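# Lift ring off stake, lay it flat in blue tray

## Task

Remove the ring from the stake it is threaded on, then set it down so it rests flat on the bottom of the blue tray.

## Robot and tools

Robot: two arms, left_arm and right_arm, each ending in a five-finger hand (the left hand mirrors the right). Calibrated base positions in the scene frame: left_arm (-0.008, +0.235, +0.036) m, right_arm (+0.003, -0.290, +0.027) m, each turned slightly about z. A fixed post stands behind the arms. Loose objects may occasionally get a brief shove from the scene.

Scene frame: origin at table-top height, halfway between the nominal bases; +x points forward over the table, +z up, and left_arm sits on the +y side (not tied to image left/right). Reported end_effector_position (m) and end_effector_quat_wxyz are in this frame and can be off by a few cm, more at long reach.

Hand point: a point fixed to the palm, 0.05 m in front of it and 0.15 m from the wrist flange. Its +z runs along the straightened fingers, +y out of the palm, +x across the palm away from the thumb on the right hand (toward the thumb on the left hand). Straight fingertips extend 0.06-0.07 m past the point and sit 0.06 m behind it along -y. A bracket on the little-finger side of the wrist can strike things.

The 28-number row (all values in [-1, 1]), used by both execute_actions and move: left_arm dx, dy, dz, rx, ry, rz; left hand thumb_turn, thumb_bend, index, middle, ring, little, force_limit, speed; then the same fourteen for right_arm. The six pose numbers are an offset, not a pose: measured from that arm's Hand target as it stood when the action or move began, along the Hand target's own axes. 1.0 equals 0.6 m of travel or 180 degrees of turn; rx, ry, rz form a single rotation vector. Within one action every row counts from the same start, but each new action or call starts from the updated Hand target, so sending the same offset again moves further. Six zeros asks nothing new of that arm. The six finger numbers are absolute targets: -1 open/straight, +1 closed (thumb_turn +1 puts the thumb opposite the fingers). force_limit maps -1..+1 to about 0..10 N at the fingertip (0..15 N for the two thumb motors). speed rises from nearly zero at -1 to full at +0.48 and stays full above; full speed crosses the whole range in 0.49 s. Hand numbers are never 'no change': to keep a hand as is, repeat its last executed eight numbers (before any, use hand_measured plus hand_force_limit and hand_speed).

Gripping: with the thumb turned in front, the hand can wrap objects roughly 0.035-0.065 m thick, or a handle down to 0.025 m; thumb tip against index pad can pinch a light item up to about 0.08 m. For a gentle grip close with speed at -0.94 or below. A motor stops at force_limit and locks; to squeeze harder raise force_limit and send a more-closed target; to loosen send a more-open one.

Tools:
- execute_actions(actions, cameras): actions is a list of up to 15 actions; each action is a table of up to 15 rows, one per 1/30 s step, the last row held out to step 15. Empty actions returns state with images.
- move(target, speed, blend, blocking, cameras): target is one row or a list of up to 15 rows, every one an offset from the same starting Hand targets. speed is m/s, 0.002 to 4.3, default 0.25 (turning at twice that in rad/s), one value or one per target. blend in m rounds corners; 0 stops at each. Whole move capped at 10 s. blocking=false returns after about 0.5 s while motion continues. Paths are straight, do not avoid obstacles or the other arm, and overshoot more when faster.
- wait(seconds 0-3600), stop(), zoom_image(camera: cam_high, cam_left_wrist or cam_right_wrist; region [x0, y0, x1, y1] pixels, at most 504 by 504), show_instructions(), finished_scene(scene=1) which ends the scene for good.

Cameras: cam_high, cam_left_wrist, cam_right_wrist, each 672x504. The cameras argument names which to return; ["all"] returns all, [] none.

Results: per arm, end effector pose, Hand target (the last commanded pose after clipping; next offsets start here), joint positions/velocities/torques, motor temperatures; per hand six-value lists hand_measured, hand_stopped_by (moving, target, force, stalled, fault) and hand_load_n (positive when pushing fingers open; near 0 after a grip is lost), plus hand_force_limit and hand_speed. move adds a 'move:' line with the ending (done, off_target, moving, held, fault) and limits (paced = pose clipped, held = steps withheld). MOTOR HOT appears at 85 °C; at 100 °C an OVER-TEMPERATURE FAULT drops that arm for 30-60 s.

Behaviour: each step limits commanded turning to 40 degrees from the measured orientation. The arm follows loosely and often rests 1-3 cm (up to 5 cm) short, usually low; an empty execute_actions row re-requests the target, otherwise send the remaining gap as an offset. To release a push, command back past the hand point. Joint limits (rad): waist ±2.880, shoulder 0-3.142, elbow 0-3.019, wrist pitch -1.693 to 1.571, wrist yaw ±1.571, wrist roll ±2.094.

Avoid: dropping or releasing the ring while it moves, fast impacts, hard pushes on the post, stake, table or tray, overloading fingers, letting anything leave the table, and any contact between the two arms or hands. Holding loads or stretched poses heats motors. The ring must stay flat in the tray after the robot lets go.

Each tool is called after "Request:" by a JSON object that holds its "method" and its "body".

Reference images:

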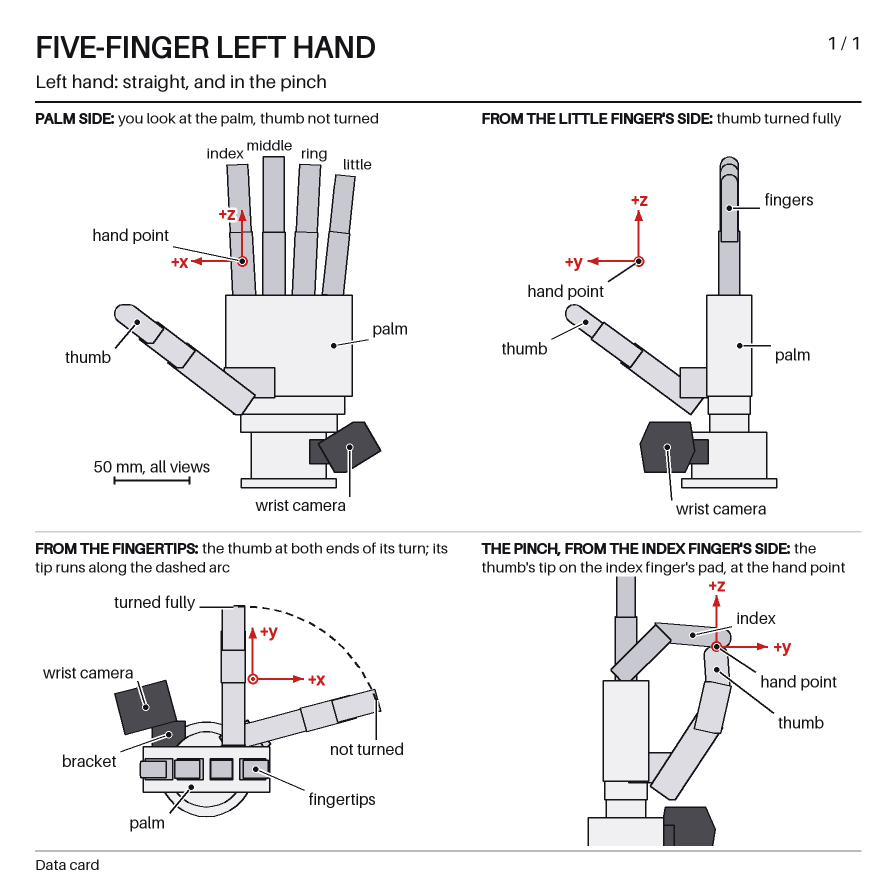

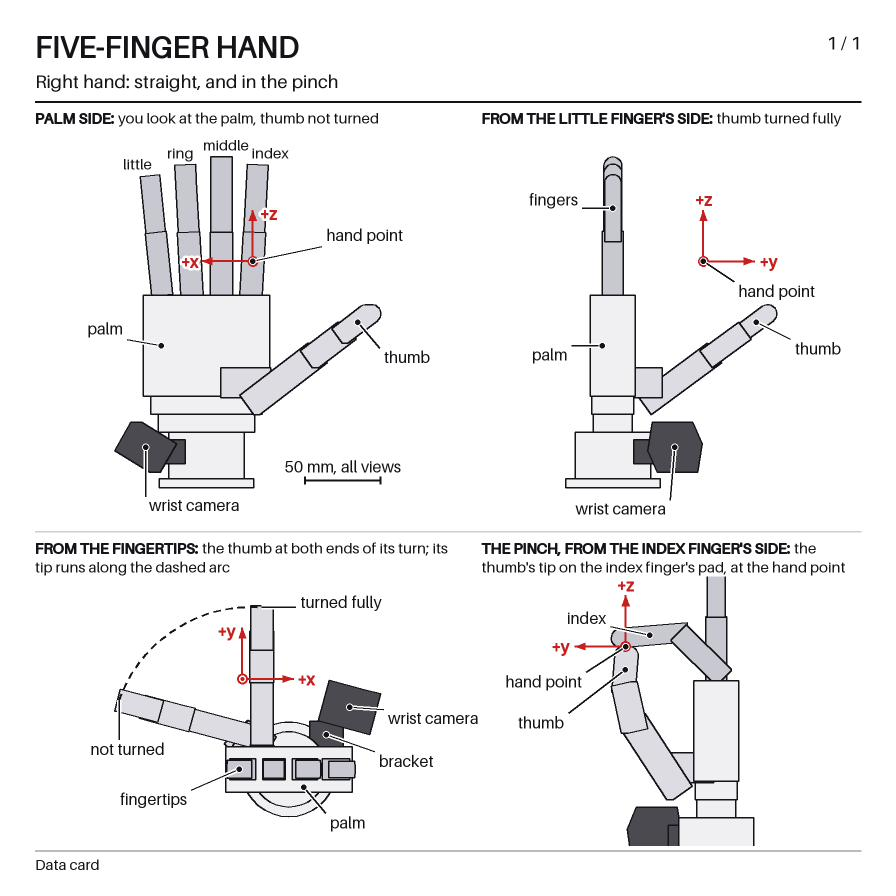

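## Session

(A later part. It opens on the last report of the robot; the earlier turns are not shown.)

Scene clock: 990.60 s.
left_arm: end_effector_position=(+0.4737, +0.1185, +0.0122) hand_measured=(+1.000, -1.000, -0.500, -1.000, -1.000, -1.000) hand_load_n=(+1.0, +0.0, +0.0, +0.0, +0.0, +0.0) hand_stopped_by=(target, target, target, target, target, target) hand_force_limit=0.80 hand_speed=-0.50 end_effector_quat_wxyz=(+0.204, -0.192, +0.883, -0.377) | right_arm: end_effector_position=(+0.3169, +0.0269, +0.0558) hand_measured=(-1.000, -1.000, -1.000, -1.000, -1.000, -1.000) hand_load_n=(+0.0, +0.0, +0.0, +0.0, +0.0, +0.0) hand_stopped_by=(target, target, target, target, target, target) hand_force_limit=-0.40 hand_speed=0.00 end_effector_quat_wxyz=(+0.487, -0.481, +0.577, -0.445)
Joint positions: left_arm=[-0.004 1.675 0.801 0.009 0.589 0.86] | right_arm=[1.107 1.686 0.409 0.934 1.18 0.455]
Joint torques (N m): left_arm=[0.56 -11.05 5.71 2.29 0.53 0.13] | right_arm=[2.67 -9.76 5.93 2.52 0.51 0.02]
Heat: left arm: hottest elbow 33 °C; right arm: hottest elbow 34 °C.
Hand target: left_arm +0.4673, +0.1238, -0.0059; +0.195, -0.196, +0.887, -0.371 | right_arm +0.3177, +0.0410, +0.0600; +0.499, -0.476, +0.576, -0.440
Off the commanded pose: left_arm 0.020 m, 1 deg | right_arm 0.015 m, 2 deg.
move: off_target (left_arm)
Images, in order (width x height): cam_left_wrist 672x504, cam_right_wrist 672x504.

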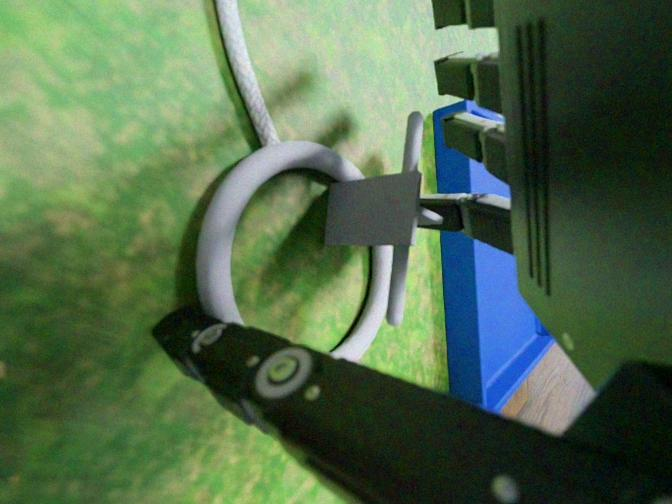

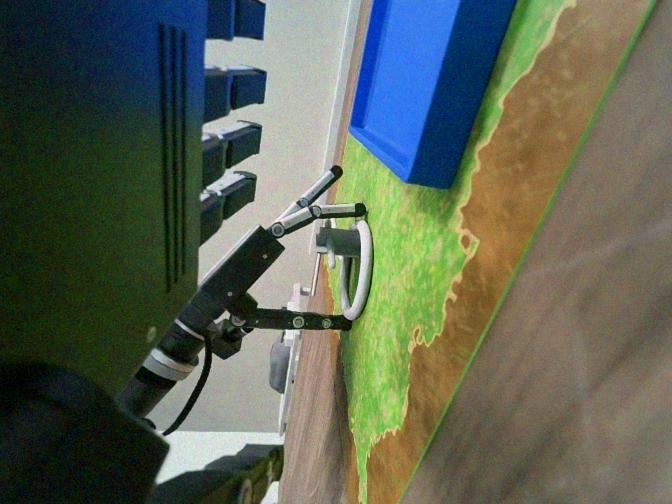

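Request:
{"method": "move", "body": {"target": [-0.0198,-0.0489,-0.0119,0,0,0,1,-1,-0.50,-1,-1,-1,0.8,-0.5,0,0,0,0,0,0,-1,-1,-1,-1,-1,-1,-0.4,0], "speed": 0.03, "cameras": ["cam_right_wrist","cam_left_wrist"]}}

Request:
{"method": "zoom_image", "body": {"camera": "cam_right_wrist", "region": [300, 190, 400, 340]}}

Scene clock: 992.80 s.
left_arm: end_effector_position=(+0.4672, +0.1207, +0.0108) hand_measured=(+1.000, -1.000, -0.500, -1.000, -1.000, -1.000) hand_load_n=(+0.0, +0.0, +0.0, +0.0, +0.0, +0.0) hand_stopped_by=(target, target, target, target, target, target) hand_force_limit=0.80 hand_speed=-0.50 end_effector_quat_wxyz=(+0.187, -0.202, +0.889, -0.367) | right_arm: end_effector_position=(+0.3169, +0.0269, +0.0558) hand_measured=(-1.000, -1.000, -1.000, -1.000, -1.000, -1.000) hand_load_n=(-0.5, +0.0, +0.0, +0.0, +0.0, +0.0) hand_stopped_by=(target, target, target, target, target, target) hand_force_limit=-0.40 hand_speed=0.00 end_effector_quat_wxyz=(+0.487, -0.481, +0.577, -0.445)
Joint positions: left_arm=[-0.004 1.672 0.813 -0.05 0.579 0.86] | right_arm=[1.107 1.686 0.409 0.934 1.18 0.455]
Joint torques (N m): left_arm=[-1.03 -13.86 9.26 1.17 0.48 -0.04] | right_arm=[2.84 -8.76 6.04 2.51 0.49 -0.01]
Heat: left arm: hottest elbow 33 °C; right arm: hottest elbow 34 °C.
Hand target: left_arm +0.4799, +0.1148, +0.0226; +0.194, -0.196, +0.887, -0.371 | right_arm +0.3177, +0.0410, +0.0600; +0.499, -0.476, +0.576, -0.440
Off the commanded pose: left_arm 0.018 m, 1 deg | right_arm 0.015 m, 2 deg.
move: off_target (left_arm)
Images, in order (width x height): cam_left_wrist 672x504, cam_right_wrist 672x504.

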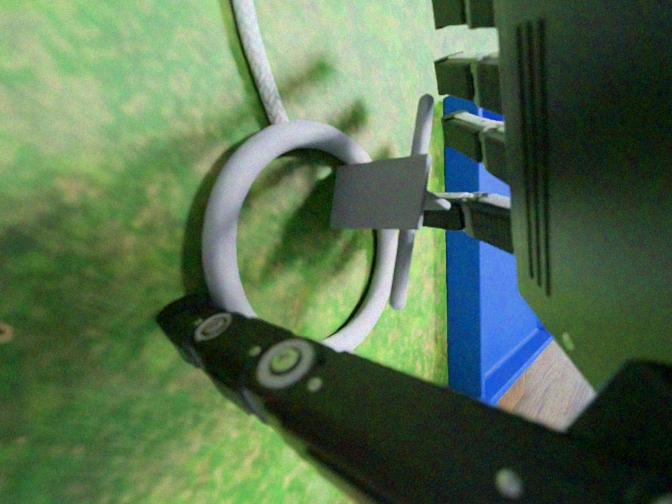

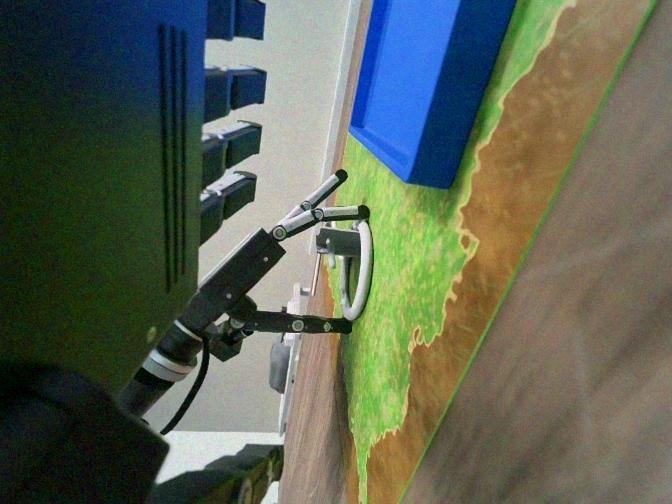

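Scaled by 3.360 from the camera's image (finer frame: 960x720).

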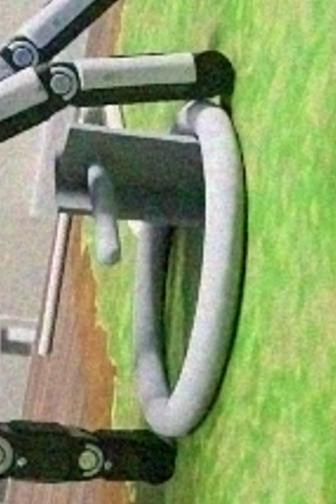

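Request:
{"method": "zoom_image", "body": {"camera": "cam_left_wrist", "region": [140, 90, 460, 370]}}

Request:
{"method": "wait", "body": {"seconds": 0.1, "cameras": ["cam_high"]}}

Request:
{"method": "zoom_image", "body": {"camera": "cam_high", "region": [295, 200, 355, 260]}}

Scaled by 1.575 from the camera's image (finer frame: 960x720).

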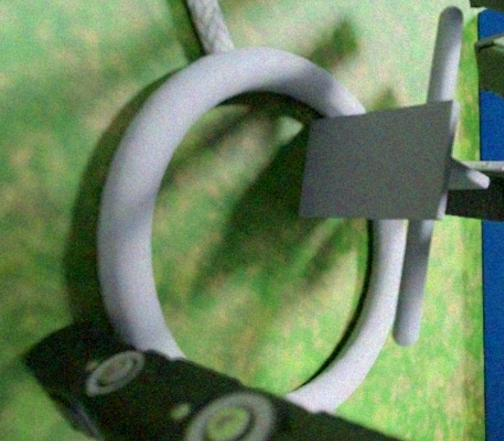

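Scene clock: 996.20 s.
left_arm: end_effector_position=(+0.4672, +0.1207, +0.0108) hand_measured=(+1.000, -1.000, -0.500, -1.000, -1.000, -1.000) hand_load_n=(-0.5, +0.0, +0.0, +0.0, +0.0, +0.0) hand_stopped_by=(target, target, target, target, target, target) hand_force_limit=0.80 hand_speed=-0.50 end_effector_quat_wxyz=(+0.187, -0.202, +0.889, -0.367) | right_arm: end_effector_position=(+0.3169, +0.0269, +0.0558) hand_measured=(-1.000, -1.000, -1.000, -1.000, -1.000, -1.000) hand_load_n=(+0.0, +0.0, +0.0, +0.0, +0.0, +0.0) hand_stopped_by=(target, target, target, target, target, target) hand_force_limit=-0.40 hand_speed=0.00 end_effector_quat_wxyz=(+0.487, -0.481, +0.577, -0.445)
Joint positions: left_arm=[-0.004 1.672 0.813 -0.05 0.579 0.86] | right_arm=[1.107 1.686 0.409 0.934 1.18 0.455]
Joint torques (N m): left_arm=[-0.91 -13.86 9.22 1.14 0.48 -0.04] | right_arm=[2.73 -8.7 6.02 2.58 0.5 0]
Heat: left arm: hottest elbow 33 °C; right arm: hottest elbow 34 °C.
Hand target: left_arm +0.4799, +0.1148, +0.0226; +0.195, -0.196, +0.887, -0.371 | right_arm +0.3177, +0.0410, +0.0600; +0.499, -0.476, +0.576, -0.440
Off the commanded pose: left_arm 0.018 m, 1 deg | right_arm 0.015 m, 2 deg.
wait: 0.10 s; at rest from the start

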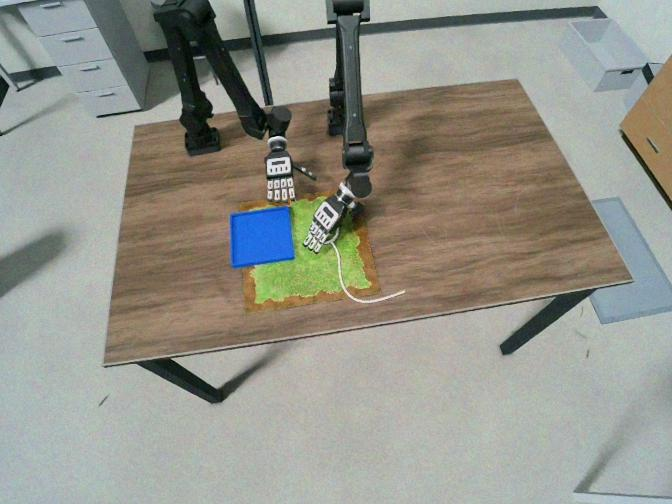

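Scaled by 8.400 from the camera's image (finer frame: 960x720).

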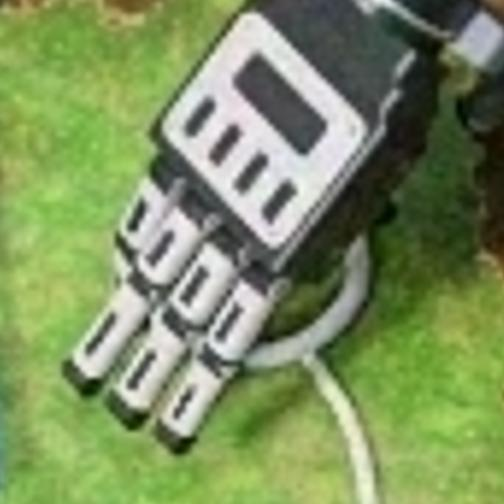

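Request:
{"method": "move", "body": {"target": [-0.0120,-0.0240,-0.0137,0,0,0,1,-1,-0.50,-1,-1,-1,0.8,-0.5,0,0,0,0,0,0,-1,-1,-1,-1,-1,-1,-0.4,0], "speed": 0.03}}

Scene clock: 1000.50 s.
left_arm: end_effector_position=(+0.4715, +0.1206, +0.0270) hand_measured=(+1.000, -1.000, -0.500, -1.000, -1.000, -1.000) hand_load_n=(+0.0, +0.0, +0.0, +0.0, +0.0, +0.0) hand_stopped_by=(target, target, target, target, target, target) hand_force_limit=0.80 hand_speed=-0.50 end_effector_quat_wxyz=(+0.186, -0.202, +0.889, -0.367) | right_arm: end_effector_position=(+0.3169, +0.0269, +0.0558) hand_measured=(-1.000, -1.000, -1.000, -1.000, -1.000, -1.000) hand_load_n=(+0.0, +0.0, +0.0, +0.0, +0.0, +0.0) hand_stopped_by=(target, target, target, target, target, target) hand_force_limit=-0.40 hand_speed=0.00 end_effector_quat_wxyz=(+0.487, -0.481, +0.577, -0.445)
Joint positions: left_arm=[-0.004 1.644 0.839 -0.106 0.578 0.86] | right_arm=[1.107 1.686 0.409 0.934 1.18 0.455]
Joint torques (N m): left_arm=[-0.97 -13.8 9.69 1.26 0.48 -0.05] | right_arm=[1.61 -9.76 6.23 2.56 0.5 0.01]
Heat: left arm: hottest elbow 33 °C; right arm: hottest elbow 34 °C.
Hand target: left_arm +0.4848, +0.1138, +0.0400; +0.194, -0.196, +0.887, -0.371 | right_arm +0.3177, +0.0410, +0.0600; +0.499, -0.476, +0.576, -0.440
Off the commanded pose: left_arm 0.020 m, 1 deg | right_arm 0.015 m, 2 deg.
move: off_target (left_arm)

Request:
{"method": "move", "body": {"target": [0.0032,0.0387,0.0198,0,0,0,1,-1,-0.50,-1,-1,-1,0.8,-0.5,0,0,0,0,0,0,-1,-1,-1,-1,-1,-1,-0.4,0], "speed": 0.03, "cameras": ["cam_right_wrist","cam_left_wrist"]}}

Request:
{"method": "zoom_image", "body": {"camera": "cam_right_wrist", "region": [300, 190, 400, 340]}}

Scene clock: 1002.50 s.
left_arm: end_effector_position=(+0.4776, +0.1192, +0.0197) hand_measured=(+1.000, -1.000, -0.500, -1.000, -1.000, -1.000) hand_load_n=(+0.0, +0.0, -0.5, +0.0, +0.0, +0.0) hand_stopped_by=(target, target, target, target, target, target) hand_force_limit=0.80 hand_speed=-0.50 end_effector_quat_wxyz=(+0.192, -0.198, +0.887, -0.371) | right_arm: end_effector_position=(+0.3169, +0.0269, +0.0558) hand_measured=(-1.000, -1.000, -1.000, -1.000, -1.000, -1.000) hand_load_n=(+0.0, +0.0, +0.0, +0.0, +0.0, +0.0) hand_stopped_by=(target, target, target, target, target, target) hand_force_limit=-0.40 hand_speed=0.00 end_effector_quat_wxyz=(+0.487, -0.481, +0.577, -0.445)
Joint positions: left_arm=[-0.004 1.67 0.839 -0.062 0.583 0.86] | right_arm=[1.107 1.686 0.409 0.934 1.18 0.455]
Joint torques (N m): left_arm=[0.03 -11.69 7.99 2.15 0.67 0.09] | right_arm=[2.02 -8.53 6.09 2.56 0.47 0.06]
Heat: left arm: hottest elbow 33 °C; right arm: hottest elbow 34 °C.
Hand target: left_arm +0.4843, +0.1210, +0.0149; +0.195, -0.196, +0.887, -0.371 | right_arm +0.3177, +0.0410, +0.0600; +0.499, -0.476, +0.576, -0.440
Off the commanded pose: left_arm 0.008 m, 0 deg | right_arm 0.015 m, 2 deg.
move: done
Images, in order (width x height): cam_left_wrist 672x504, cam_right_wrist 672x504.

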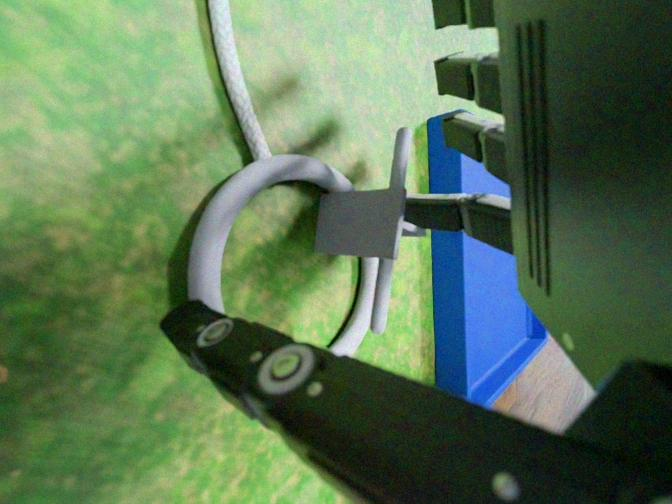

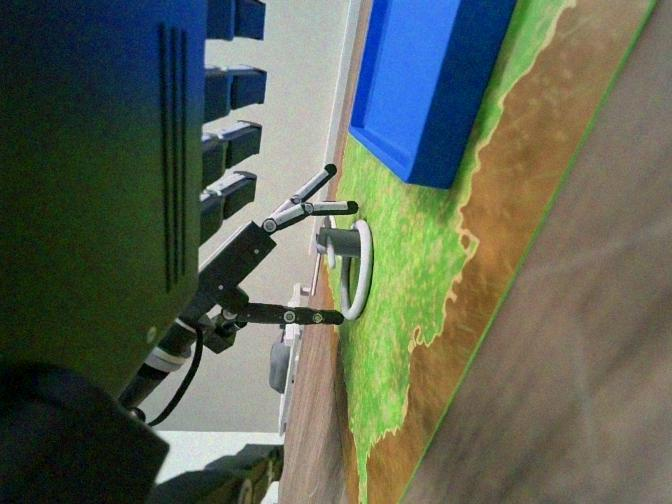

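Scaled by 3.360 from the camera's image (finer frame: 960x720).

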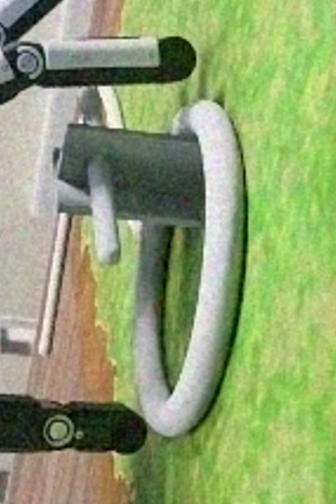

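Request:
{"method": "move", "body": {"target": [0.0030,0.0071,-0.0089,0,0,0,1,-1,-0.50,-1,-1,-1,0.8,-0.5,0,0,0,0,0,0,-1,-1,-1,-1,-1,-1,-0.4,0], "speed": 0.03, "cameras": ["cam_right_wrist"]}}

Request:
{"method": "zoom_image", "body": {"camera": "cam_right_wrist", "region": [300, 190, 400, 340]}}

Scene clock: 1004.43 s.
left_arm: end_effector_position=(+0.4779, +0.1202, +0.0201) hand_measured=(+1.000, -1.000, -0.500, -1.000, -1.000, -1.000) hand_load_n=(+0.0, +0.0, +0.0, +0.0, +0.0, +0.0) hand_stopped_by=(target, target, target, target, target, target) hand_force_limit=0.80 hand_speed=-0.50 end_effector_quat_wxyz=(+0.193, -0.196, +0.886, -0.373) | right_arm: end_effector_position=(+0.3169, +0.0269, +0.0558) hand_measured=(-1.000, -1.000, -1.000, -1.000, -1.000, -1.000) hand_load_n=(+0.0, +0.0, +0.0, +0.0, +0.0, +0.0) hand_stopped_by=(target, target, target, target, target, target) hand_force_limit=-0.40 hand_speed=0.00 end_effector_quat_wxyz=(+0.487, -0.481, +0.577, -0.445)
Joint positions: left_arm=[0 1.67 0.839 -0.062 0.59 0.865] | right_arm=[1.107 1.686 0.409 0.934 1.18 0.455]
Joint torques (N m): left_arm=[0.62 -12.57 6.83 2.06 0.69 0.11] | right_arm=[2.49 -9.05 6.08 2.84 0.49 0.03]
Heat: left arm: hottest elbow 33 °C; right arm: hottest elbow 34 °C.
Hand target: left_arm +0.4793, +0.1260, +0.0149; +0.195, -0.196, +0.887, -0.371 | right_arm +0.3177, +0.0410, +0.0600; +0.499, -0.476, +0.576, -0.440
Off the commanded pose: left_arm 0.008 m, 0 deg | right_arm 0.015 m, 2 deg.
move: done

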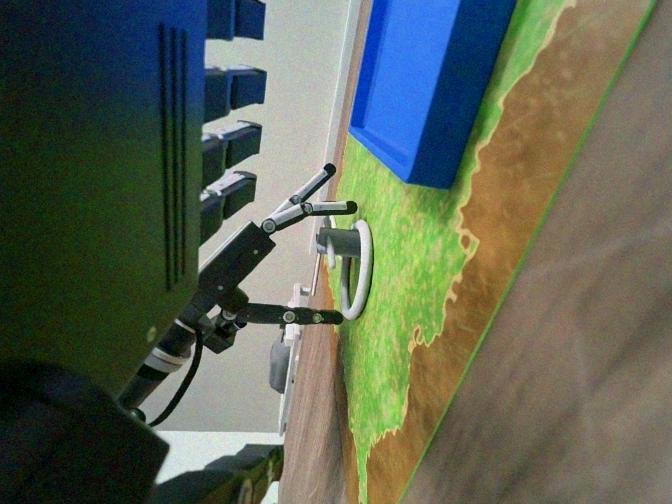

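Scaled by 3.360 from the camera's image (finer frame: 960x720).

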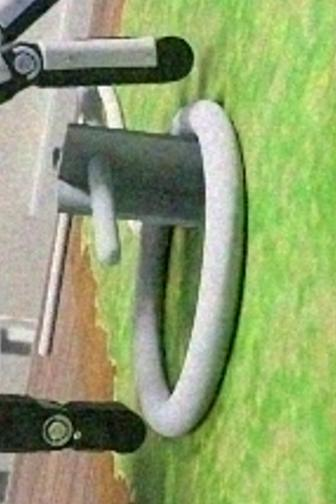

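Request:
{"method": "move", "body": {"target": [0.0025,0.0058,-0.0067,0,0,0,1,-1,-0.50,-1,-1,-1,0.8,-0.5,0,0,0,0,0,0,-1,-1,-1,-1,-1,-1,-0.4,0], "speed": 0.03, "cameras": ["cam_right_wrist"]}}

Request:
{"method": "zoom_image", "body": {"camera": "cam_right_wrist", "region": [300, 190, 400, 340]}}

Scene clock: 1005.43 s.
left_arm: end_effector_position=(+0.4790, +0.1242, +0.0204) hand_measured=(+1.000, -1.000, -0.500, -1.000, -1.000, -1.000) hand_load_n=(-0.5, +0.0, +0.0, +0.0, -0.5, +0.0) hand_stopped_by=(target, target, target, target, target, target) hand_force_limit=0.80 hand_speed=-0.50 end_effector_quat_wxyz=(+0.195, -0.195, +0.886, -0.373) | right_arm: end_effector_position=(+0.3169, +0.0269, +0.0558) hand_measured=(-1.000, -1.000, -1.000, -1.000, -1.000, -1.000) hand_load_n=(-0.5, +0.0, +0.0, +0.0, -0.5, +0.0) hand_stopped_by=(target, target, target, target, target, target) hand_force_limit=-0.40 hand_speed=0.00 end_effector_quat_wxyz=(+0.487, -0.481, +0.577, -0.445)
Joint positions: left_arm=[0.009 1.67 0.839 -0.062 0.595 0.873] | right_arm=[1.107 1.686 0.409 0.934 1.18 0.455]
Joint torques (N m): left_arm=[0.79 -13.27 5.87 2.02 0.71 0.14] | right_arm=[2.49 -8.88 6.09 2.7 0.48 -0.05]
Heat: left arm: hottest elbow 33 °C; right arm: hottest elbow 34 °C.
Hand target: left_arm +0.4753, +0.1297, +0.0146; +0.195, -0.196, +0.887, -0.371 | right_arm +0.3177, +0.0410, +0.0600; +0.499, -0.476, +0.576, -0.440
Off the commanded pose: left_arm 0.009 m, 0 deg | right_arm 0.015 m, 2 deg.
move: done

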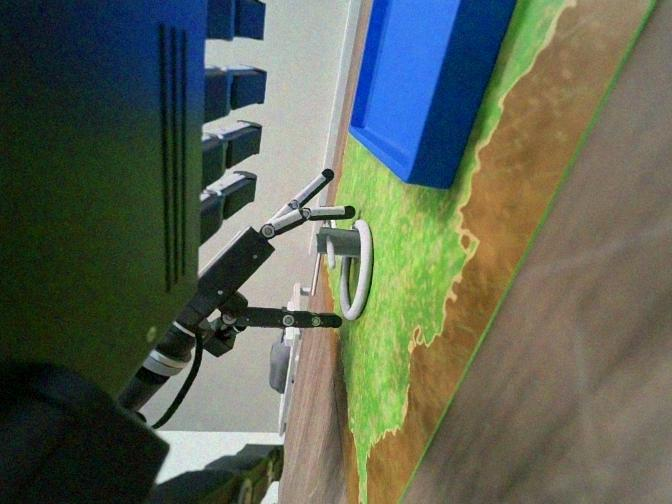

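Scaled by 3.360 from the camera's image (finer frame: 960x720).

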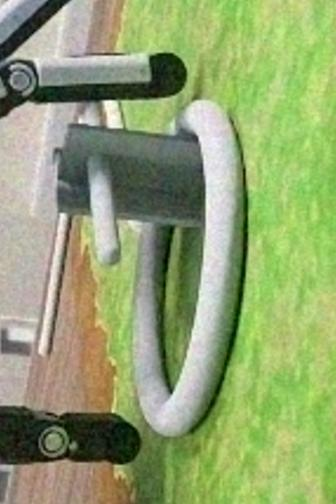

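Request:
{"method": "move", "body": {"target": [0.0066,0.0235,0.0217,0,0,0,1,-1,-0.60,-1,-1,-1,0.8,-0.5,0,0,0,0,0,0,-1,-1,-1,-1,-1,-1,-0.4,0], "speed": 0.03, "cameras": ["cam_right_wrist"]}}

Request:
{"method": "zoom_image", "body": {"camera": "cam_right_wrist", "region": [300, 190, 400, 340]}}

Scene clock: 1007.20 s.
left_arm: end_effector_position=(+0.4820, +0.1234, +0.0124) hand_measured=(+1.000, -1.000, -0.600, -1.000, -1.000, -1.000) hand_load_n=(+0.0, +0.0, +0.0, +0.0, +0.0, +0.0) hand_stopped_by=(target, target, target, target, target, target) hand_force_limit=0.80 hand_speed=-0.50 end_effector_quat_wxyz=(+0.204, -0.190, +0.883, -0.377) | right_arm: end_effector_position=(+0.3169, +0.0269, +0.0558) hand_measured=(-1.000, -1.000, -1.000, -1.000, -1.000, -1.000) hand_load_n=(-0.5, +0.0, +0.0, +0.0, +0.0, +0.0) hand_stopped_by=(target, target, target, target, target, target) hand_force_limit=-0.40 hand_speed=0.00 end_effector_quat_wxyz=(+0.487, -0.481, +0.577, -0.445)
Joint positions: left_arm=[0.009 1.691 0.826 -0.007 0.599 0.874] | right_arm=[1.107 1.686 0.409 0.934 1.18 0.455]
Joint torques (N m): left_arm=[0.56 -11.52 5.81 2.17 0.5 0.12] | right_arm=[2.78 -9.17 6.02 2.69 0.48 0.06]
Heat: left arm: hottest elbow 33 °C; right arm: hottest elbow 34 °C.
Hand target: left_arm +0.4755, +0.1293, -0.0050; +0.194, -0.196, +0.887, -0.371 | right_arm +0.3177, +0.0410, +0.0600; +0.499, -0.476, +0.576, -0.440
Off the commanded pose: left_arm 0.019 m, 1 deg | right_arm 0.015 m, 2 deg.
move: off_target (left_arm)

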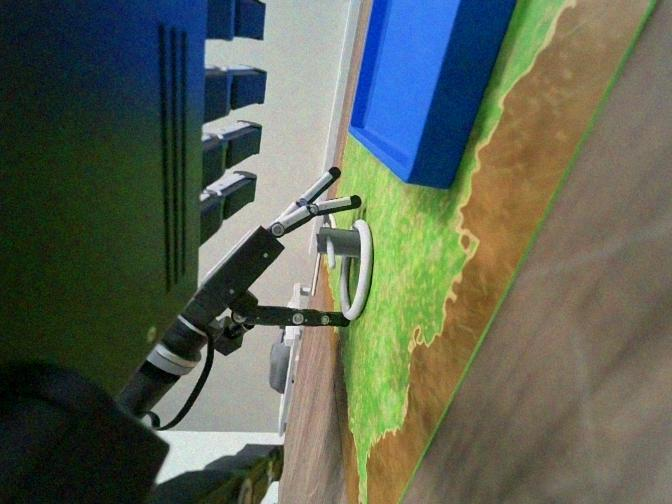

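Scaled by 3.360 from the camera's image (finer frame: 960x720).

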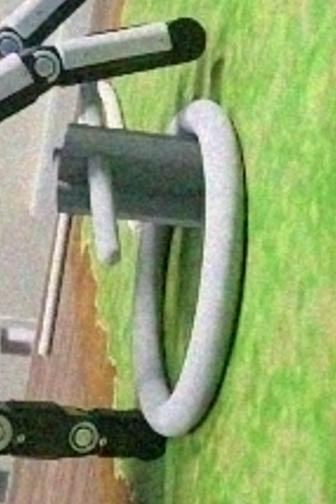

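Request:
{"method": "move", "body": {"target": [-0.0240,-0.0435,-0.0167,0,0,0,1,-1,-0.60,-1,-1,-1,0.8,-0.5,0,0,0,0,0,0,-1,-1,-1,-1,-1,-1,-0.4,0], "speed": 0.03, "cameras": ["cam_right_wrist","cam_left_wrist"]}}

Request:
{"method": "zoom_image", "body": {"camera": "cam_right_wrist", "region": [300, 190, 400, 340]}}

Scene clock: 1010.13 s.
left_arm: end_effector_position=(+0.4726, +0.1246, +0.0109) hand_measured=(+1.000, -1.000, -0.600, -1.000, -1.000, -1.000) hand_load_n=(+0.0, +0.0, +0.0, +0.0, +0.0, +0.0) hand_stopped_by=(target, target, target, target, target, target) hand_force_limit=0.80 hand_speed=-0.50 end_effector_quat_wxyz=(+0.181, -0.201, +0.889, -0.369) | right_arm: end_effector_position=(+0.3169, +0.0269, +0.0558) hand_measured=(-1.000, -1.000, -1.000, -1.000, -1.000, -1.000) hand_load_n=(-0.5, +0.0, +0.0, +0.0, +0.0, +0.0) hand_stopped_by=(target, target, target, target, target, target) hand_force_limit=-0.40 hand_speed=0.00 end_effector_quat_wxyz=(+0.487, -0.481, +0.577, -0.445)
Joint positions: left_arm=[0.009 1.687 0.837 -0.076 0.595 0.874] | right_arm=[1.107 1.686 0.409 0.934 1.18 0.455]
Joint torques (N m): left_arm=[0.03 -14.15 9.35 1.17 0.48 0.05] | right_arm=[2.61 -8.59 6.01 2.59 0.51 0]
Heat: left arm: hottest elbow 33 °C; right arm: hottest elbow 34 °C.
Hand target: left_arm +0.4881, +0.1253, +0.0235; +0.194, -0.196, +0.887, -0.371 | right_arm +0.3177, +0.0410, +0.0600; +0.499, -0.476, +0.576, -0.440
Off the commanded pose: left_arm 0.020 m, 2 deg | right_arm 0.015 m, 2 deg.
move: off_target (left_arm)
Images, in order (width x height): cam_left_wrist 672x504, cam_right_wrist 672x504.

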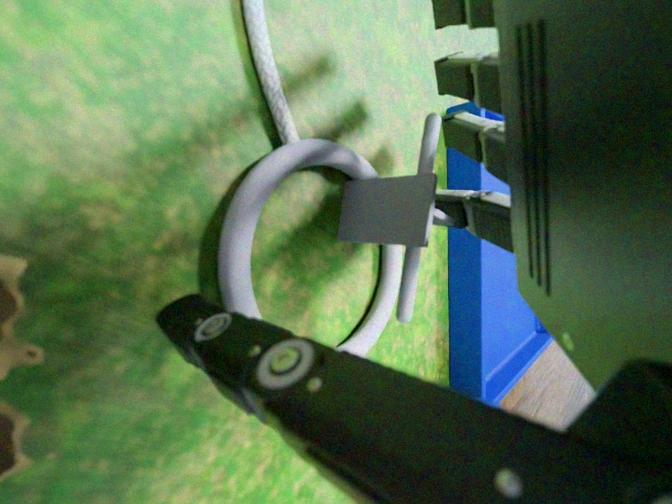

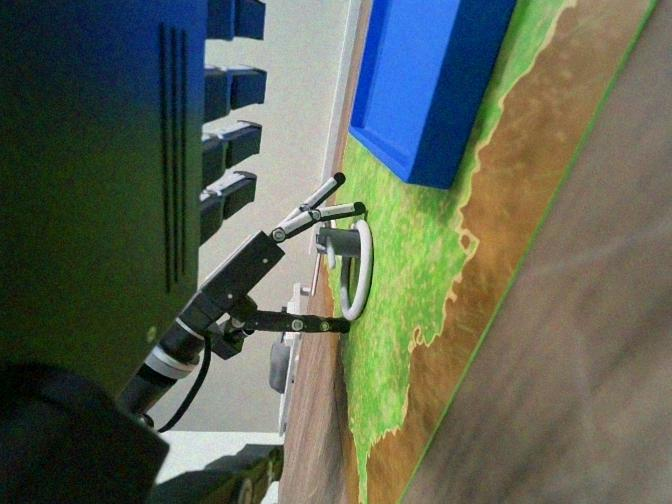

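Scaled by 3.360 from the camera's image (finer frame: 960x720).

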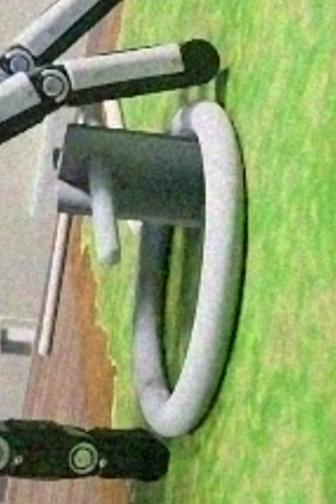

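Request:
{"method": "move", "body": {"target": [0,0,0,0,0,0,1,-1,-0.48,-1,-1,-1,0.0,-0.8,0,0,0,0,0,0,-1,-1,-1,-1,-1,-1,-0.4,0], "speed": 0.03, "cameras": ["cam_right_wrist"]}}

Request:
{"method": "zoom_image", "body": {"camera": "cam_right_wrist", "region": [300, 190, 400, 340]}}

Scene clock: 1011.33 s.
left_arm: end_effector_position=(+0.4731, +0.1247, +0.0113) hand_measured=(+1.000, -1.000, -0.480, -1.000, -1.000, -1.000) hand_load_n=(+0.0, +0.0, +0.0, -0.5, +0.0, +0.0) hand_stopped_by=(target, target, target, target, target, target) hand_force_limit=0.00 hand_speed=-0.80 end_effector_quat_wxyz=(+0.182, -0.201, +0.889, -0.369) | right_arm: end_effector_position=(+0.3169, +0.0269, +0.0558) hand_measured=(-1.000, -1.000, -1.000, -1.000, -1.000, -1.000) hand_load_n=(-0.5, +0.0, +0.0, +0.0, +0.0, +0.0) hand_stopped_by=(target, target, target, target, target, target) hand_force_limit=-0.40 hand_speed=0.00 end_effector_quat_wxyz=(+0.487, -0.481, +0.577, -0.445)
Joint positions: left_arm=[0.009 1.686 0.838 -0.076 0.594 0.874] | right_arm=[1.107 1.686 0.409 0.934 1.18 0.455]
Joint torques (N m): left_arm=[0.26 -14.27 9.32 1.13 0.48 0.05] | right_arm=[3.31 -9.05 6.06 2.59 0.48 0.01]
Heat: left arm: hottest elbow 33 °C; right arm: hottest elbow 34 °C.
Hand target: left_arm +0.4881, +0.1253, +0.0235; +0.195, -0.196, +0.887, -0.371 | right_arm +0.3177, +0.0410, +0.0600; +0.499, -0.476, +0.576, -0.440
Off the commanded pose: left_arm 0.019 m, 2 deg | right_arm 0.015 m, 2 deg.
move: done

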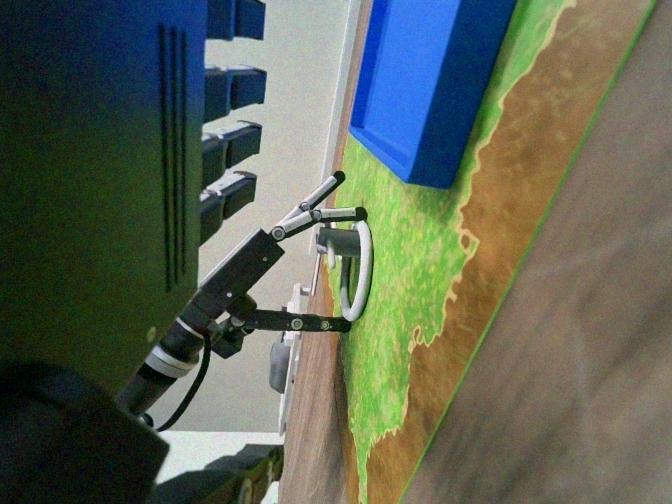

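Scaled by 3.360 from the camera's image (finer frame: 960x720).

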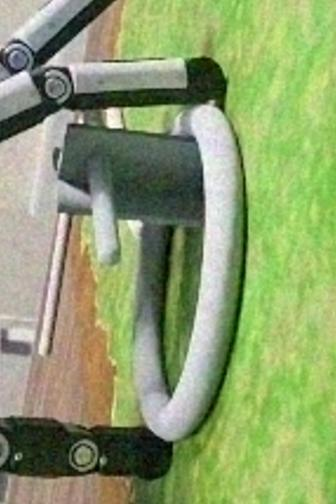

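Request:
{"method": "zoom_image", "body": {"camera": "cam_right_wrist", "region": [330, 195, 390, 245]}}

Request:
{"method": "zoom_image", "body": {"camera": "cam_right_wrist", "region": [325, 285, 385, 335]}}

Scaled by 8.400 from the camera's image (finer frame: 960x720).

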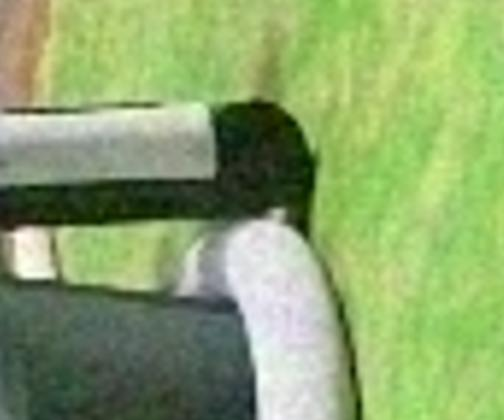

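Scaled by 8.400 from the camera's image (finer frame: 960x720).

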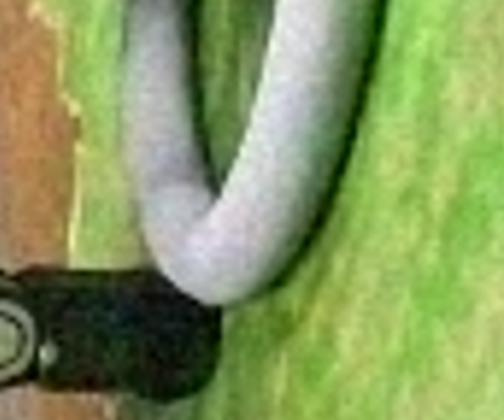

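Request:
{"method": "move", "body": {"target": [0,0,0,0,0,0,1,-1,-0.42,-1,-1,-1,-0.4,-0.94,0,0,0,0,0,0,-1,-1,-1,-1,-1,-1,-0.4,0], "speed": 0.03, "cameras": ["cam_right_wrist","cam_left_wrist"]}}

Request:
{"method": "zoom_image", "body": {"camera": "cam_right_wrist", "region": [330, 195, 390, 245]}}

Request:
{"method": "zoom_image", "body": {"camera": "cam_right_wrist", "region": [325, 285, 385, 335]}}

Scene clock: 1012.77 s.
left_arm: end_effector_position=(+0.4740, +0.1244, +0.0121) hand_measured=(+1.000, -1.000, -0.452, -1.000, -1.000, -1.000) hand_load_n=(+0.0, +0.0, +2.0, +0.0, +0.0, +0.0) hand_stopped_by=(target, target, force, target, target, target) hand_force_limit=-0.40 hand_speed=-0.94 end_effector_quat_wxyz=(+0.183, -0.200, +0.889, -0.370) | right_arm: end_effector_position=(+0.3169, +0.0269, +0.0558) hand_measured=(-1.000, -1.000, -1.000, -1.000, -1.000, -1.000) hand_load_n=(-0.5, +0.0, +0.0, +0.0, +0.0, +0.0) hand_stopped_by=(target, target, target, target, target, target) hand_force_limit=-0.40 hand_speed=0.00 end_effector_quat_wxyz=(+0.487, -0.481, +0.577, -0.445)
Joint positions: left_arm=[0.009 1.686 0.84 -0.076 0.596 0.874] | right_arm=[1.107 1.686 0.409 0.934 1.18 0.455]
Joint torques (N m): left_arm=[-0.03 -14.21 9.2 1.17 0.44 0.05] | right_arm=[2.2 -9.05 5.98 2.52 0.51 0.02]
Heat: left arm: hottest elbow 33 °C; right arm: hottest elbow 34 °C.
Hand target: left_arm +0.4881, +0.1252, +0.0235; +0.194, -0.196, +0.887, -0.371 | right_arm +0.3177, +0.0410, +0.0600; +0.499, -0.476, +0.576, -0.440
Off the commanded pose: left_arm 0.018 m, 1 deg | right_arm 0.015 m, 2 deg.
move: done
Images, in order (width x height): cam_left_wrist 672x504, cam_right_wrist 672x504.

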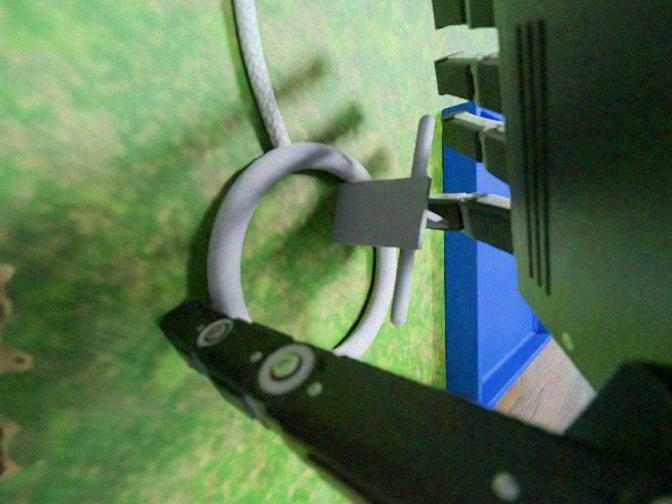

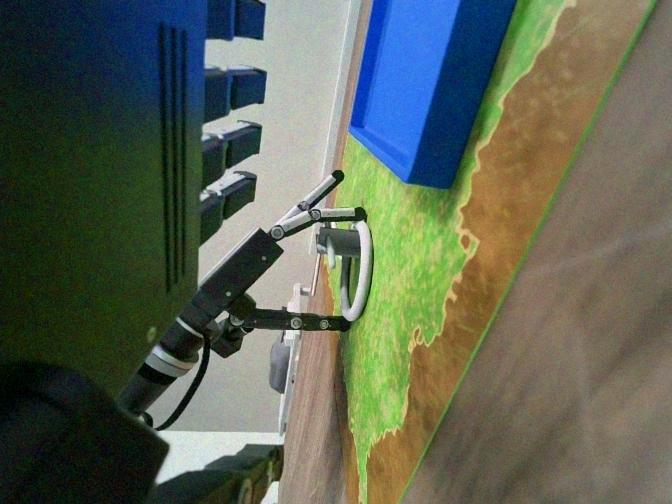

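Scaled by 8.400 from the camera's image (finer frame: 960x720).

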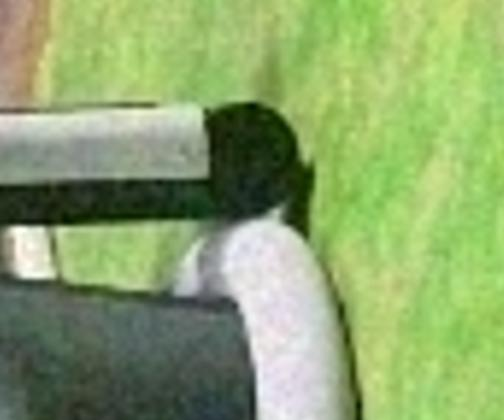

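Scaled by 8.400 from the camera's image (finer frame: 960x720).

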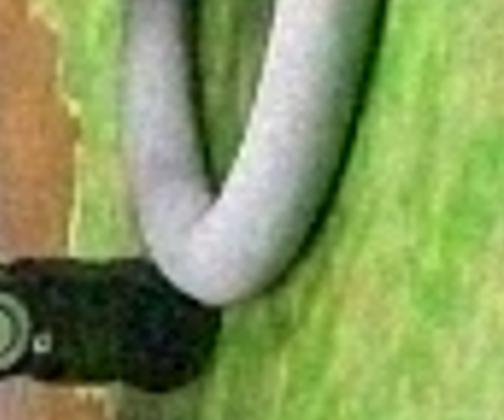

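Request:
{"method": "move", "body": {"target": [0.0005,0.0045,0.0058,0,0,0,1,-1,-0.48,-1,-1,-1,-0.4,-0.8,0,0,0,0,0,0,-1,-1,-1,-1,-1,-1,-0.4,0], "speed": 0.03, "cameras": ["cam_right_wrist"]}}

Request:
{"method": "zoom_image", "body": {"camera": "cam_right_wrist", "region": [330, 195, 390, 245]}}

Request:
{"method": "zoom_image", "body": {"camera": "cam_right_wrist", "region": [325, 285, 385, 335]}}

Scene clock: 1013.90 s.
left_arm: end_effector_position=(+0.4741, +0.1246, +0.0120) hand_measured=(+1.000, -1.000, -0.480, -1.000, -1.000, -1.000) hand_load_n=(+0.0, +0.0, +0.0, +0.0, +0.0, -0.5) hand_stopped_by=(target, target, target, target, target, target) hand_force_limit=-0.40 hand_speed=-0.80 end_effector_quat_wxyz=(+0.183, -0.200, +0.889, -0.369) | right_arm: end_effector_position=(+0.3169, +0.0269, +0.0558) hand_measured=(-1.000, -1.000, -1.000, -1.000, -1.000, -1.000) hand_load_n=(+0.0, +0.0, +0.0, +0.0, +0.0, +0.0) hand_stopped_by=(target, target, target, target, target, target) hand_force_limit=-0.40 hand_speed=0.00 end_effector_quat_wxyz=(+0.487, -0.481, +0.577, -0.445)
Joint positions: left_arm=[0.009 1.686 0.84 -0.076 0.594 0.874] | right_arm=[1.107 1.686 0.409 0.934 1.18 0.455]
Joint torques (N m): left_arm=[-0.09 -13.33 9.2 1.7 0.49 0.05] | right_arm=[2.2 -8.29 6.27 2.74 0.49 0.02]
Heat: left arm: hottest elbow 33 °C; right arm: hottest elbow 34 °C.
Hand target: left_arm +0.4890, +0.1248, +0.0192; +0.194, -0.196, +0.887, -0.371 | right_arm +0.3177, +0.0410, +0.0600; +0.499, -0.476, +0.576, -0.440
Off the commanded pose: left_arm 0.017 m, 1 deg | right_arm 0.015 m, 2 deg.
move: off_target (left_arm)

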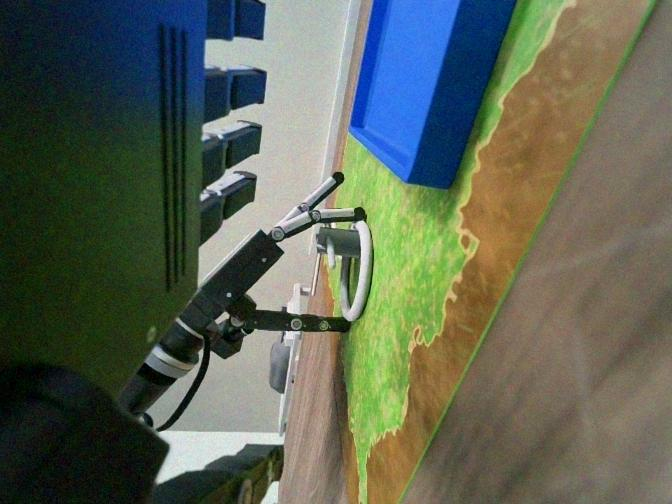

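Scaled by 8.400 from the camera's image (finer frame: 960x720).

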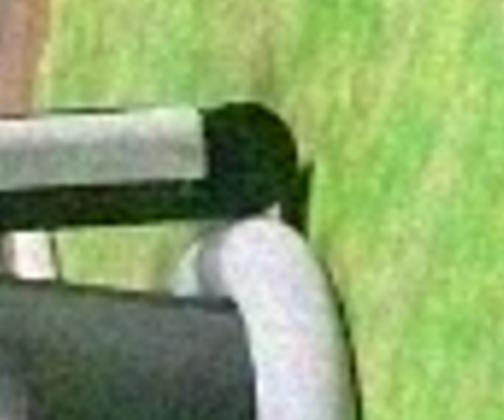

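Scaled by 8.400 from the camera's image (finer frame: 960x720).

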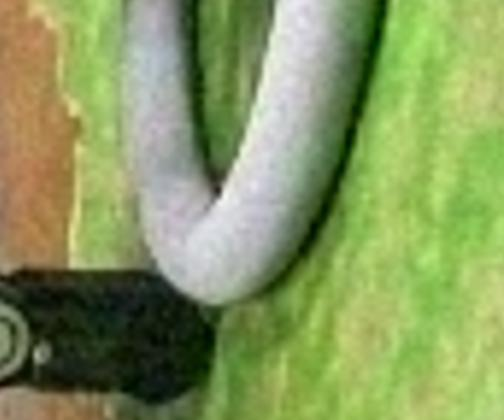

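Request:
{"method": "move", "body": {"target": [0.0015,0.0074,0.0070,0,0,0,1,-1,-0.50,-1,-1,-1,-0.4,-0.8,0,0,0,0,0,0,-1,-1,-1,-1,-1,-1,-0.4,0], "speed": 0.03, "cameras": ["cam_right_wrist"]}}

Request:
{"method": "zoom_image", "body": {"camera": "cam_right_wrist", "region": [330, 195, 390, 245]}}

Request:
{"method": "zoom_image", "body": {"camera": "cam_right_wrist", "region": [325, 285, 385, 335]}}

Scene clock: 1014.93 s.
left_arm: end_effector_position=(+0.4760, +0.1246, +0.0127) hand_measured=(+1.000, -1.000, -0.500, -1.000, -1.000, -1.000) hand_load_n=(+0.0, +0.0, +0.0, +0.0, +0.0, +0.0) hand_stopped_by=(target, target, target, target, target, target) hand_force_limit=-0.40 hand_speed=-0.80 end_effector_quat_wxyz=(+0.186, -0.199, +0.888, -0.370) | right_arm: end_effector_position=(+0.3169, +0.0269, +0.0558) hand_measured=(-1.000, -1.000, -1.000, -1.000, -1.000, -1.000) hand_load_n=(-0.5, +0.0, +0.0, +0.0, +0.0, +0.0) hand_stopped_by=(target, target, target, target, target, target) hand_force_limit=-0.40 hand_speed=0.00 end_effector_quat_wxyz=(+0.487, -0.481, +0.577, -0.445)
Joint positions: left_arm=[0.009 1.686 0.84 -0.068 0.594 0.874] | right_arm=[1.107 1.686 0.409 0.934 1.18 0.455]
Joint torques (N m): left_arm=[-0.03 -11.99 8.95 2.07 0.5 0.05] | right_arm=[3.31 -9.47 6.04 2.54 0.51 0.06]
Heat: left arm: hottest elbow 33 °C; right arm: hottest elbow 34 °C.
Hand target: left_arm +0.4894, +0.1249, +0.0130; +0.194, -0.196, +0.887, -0.371 | right_arm +0.3177, +0.0410, +0.0600; +0.499, -0.476, +0.576, -0.440
Off the commanded pose: left_arm 0.013 m, 1 deg | right_arm 0.015 m, 2 deg.
move: off_target (left_arm)

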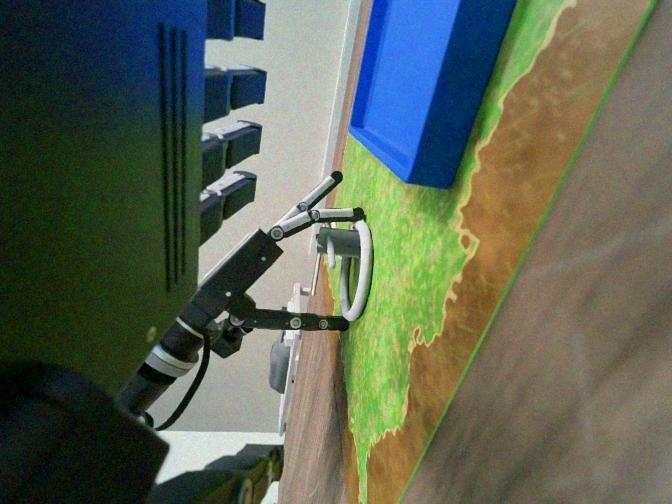

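Scaled by 8.400 from the camera's image (finer frame: 960x720).

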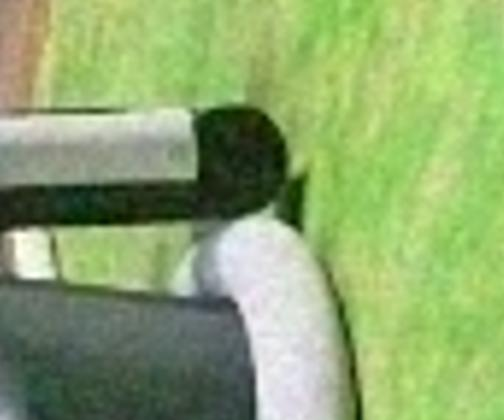

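Scaled by 8.400 from the camera's image (finer frame: 960x720).

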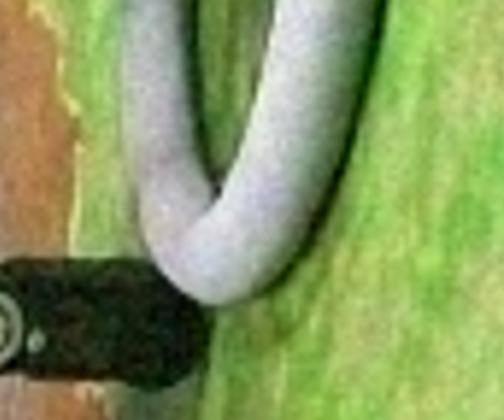

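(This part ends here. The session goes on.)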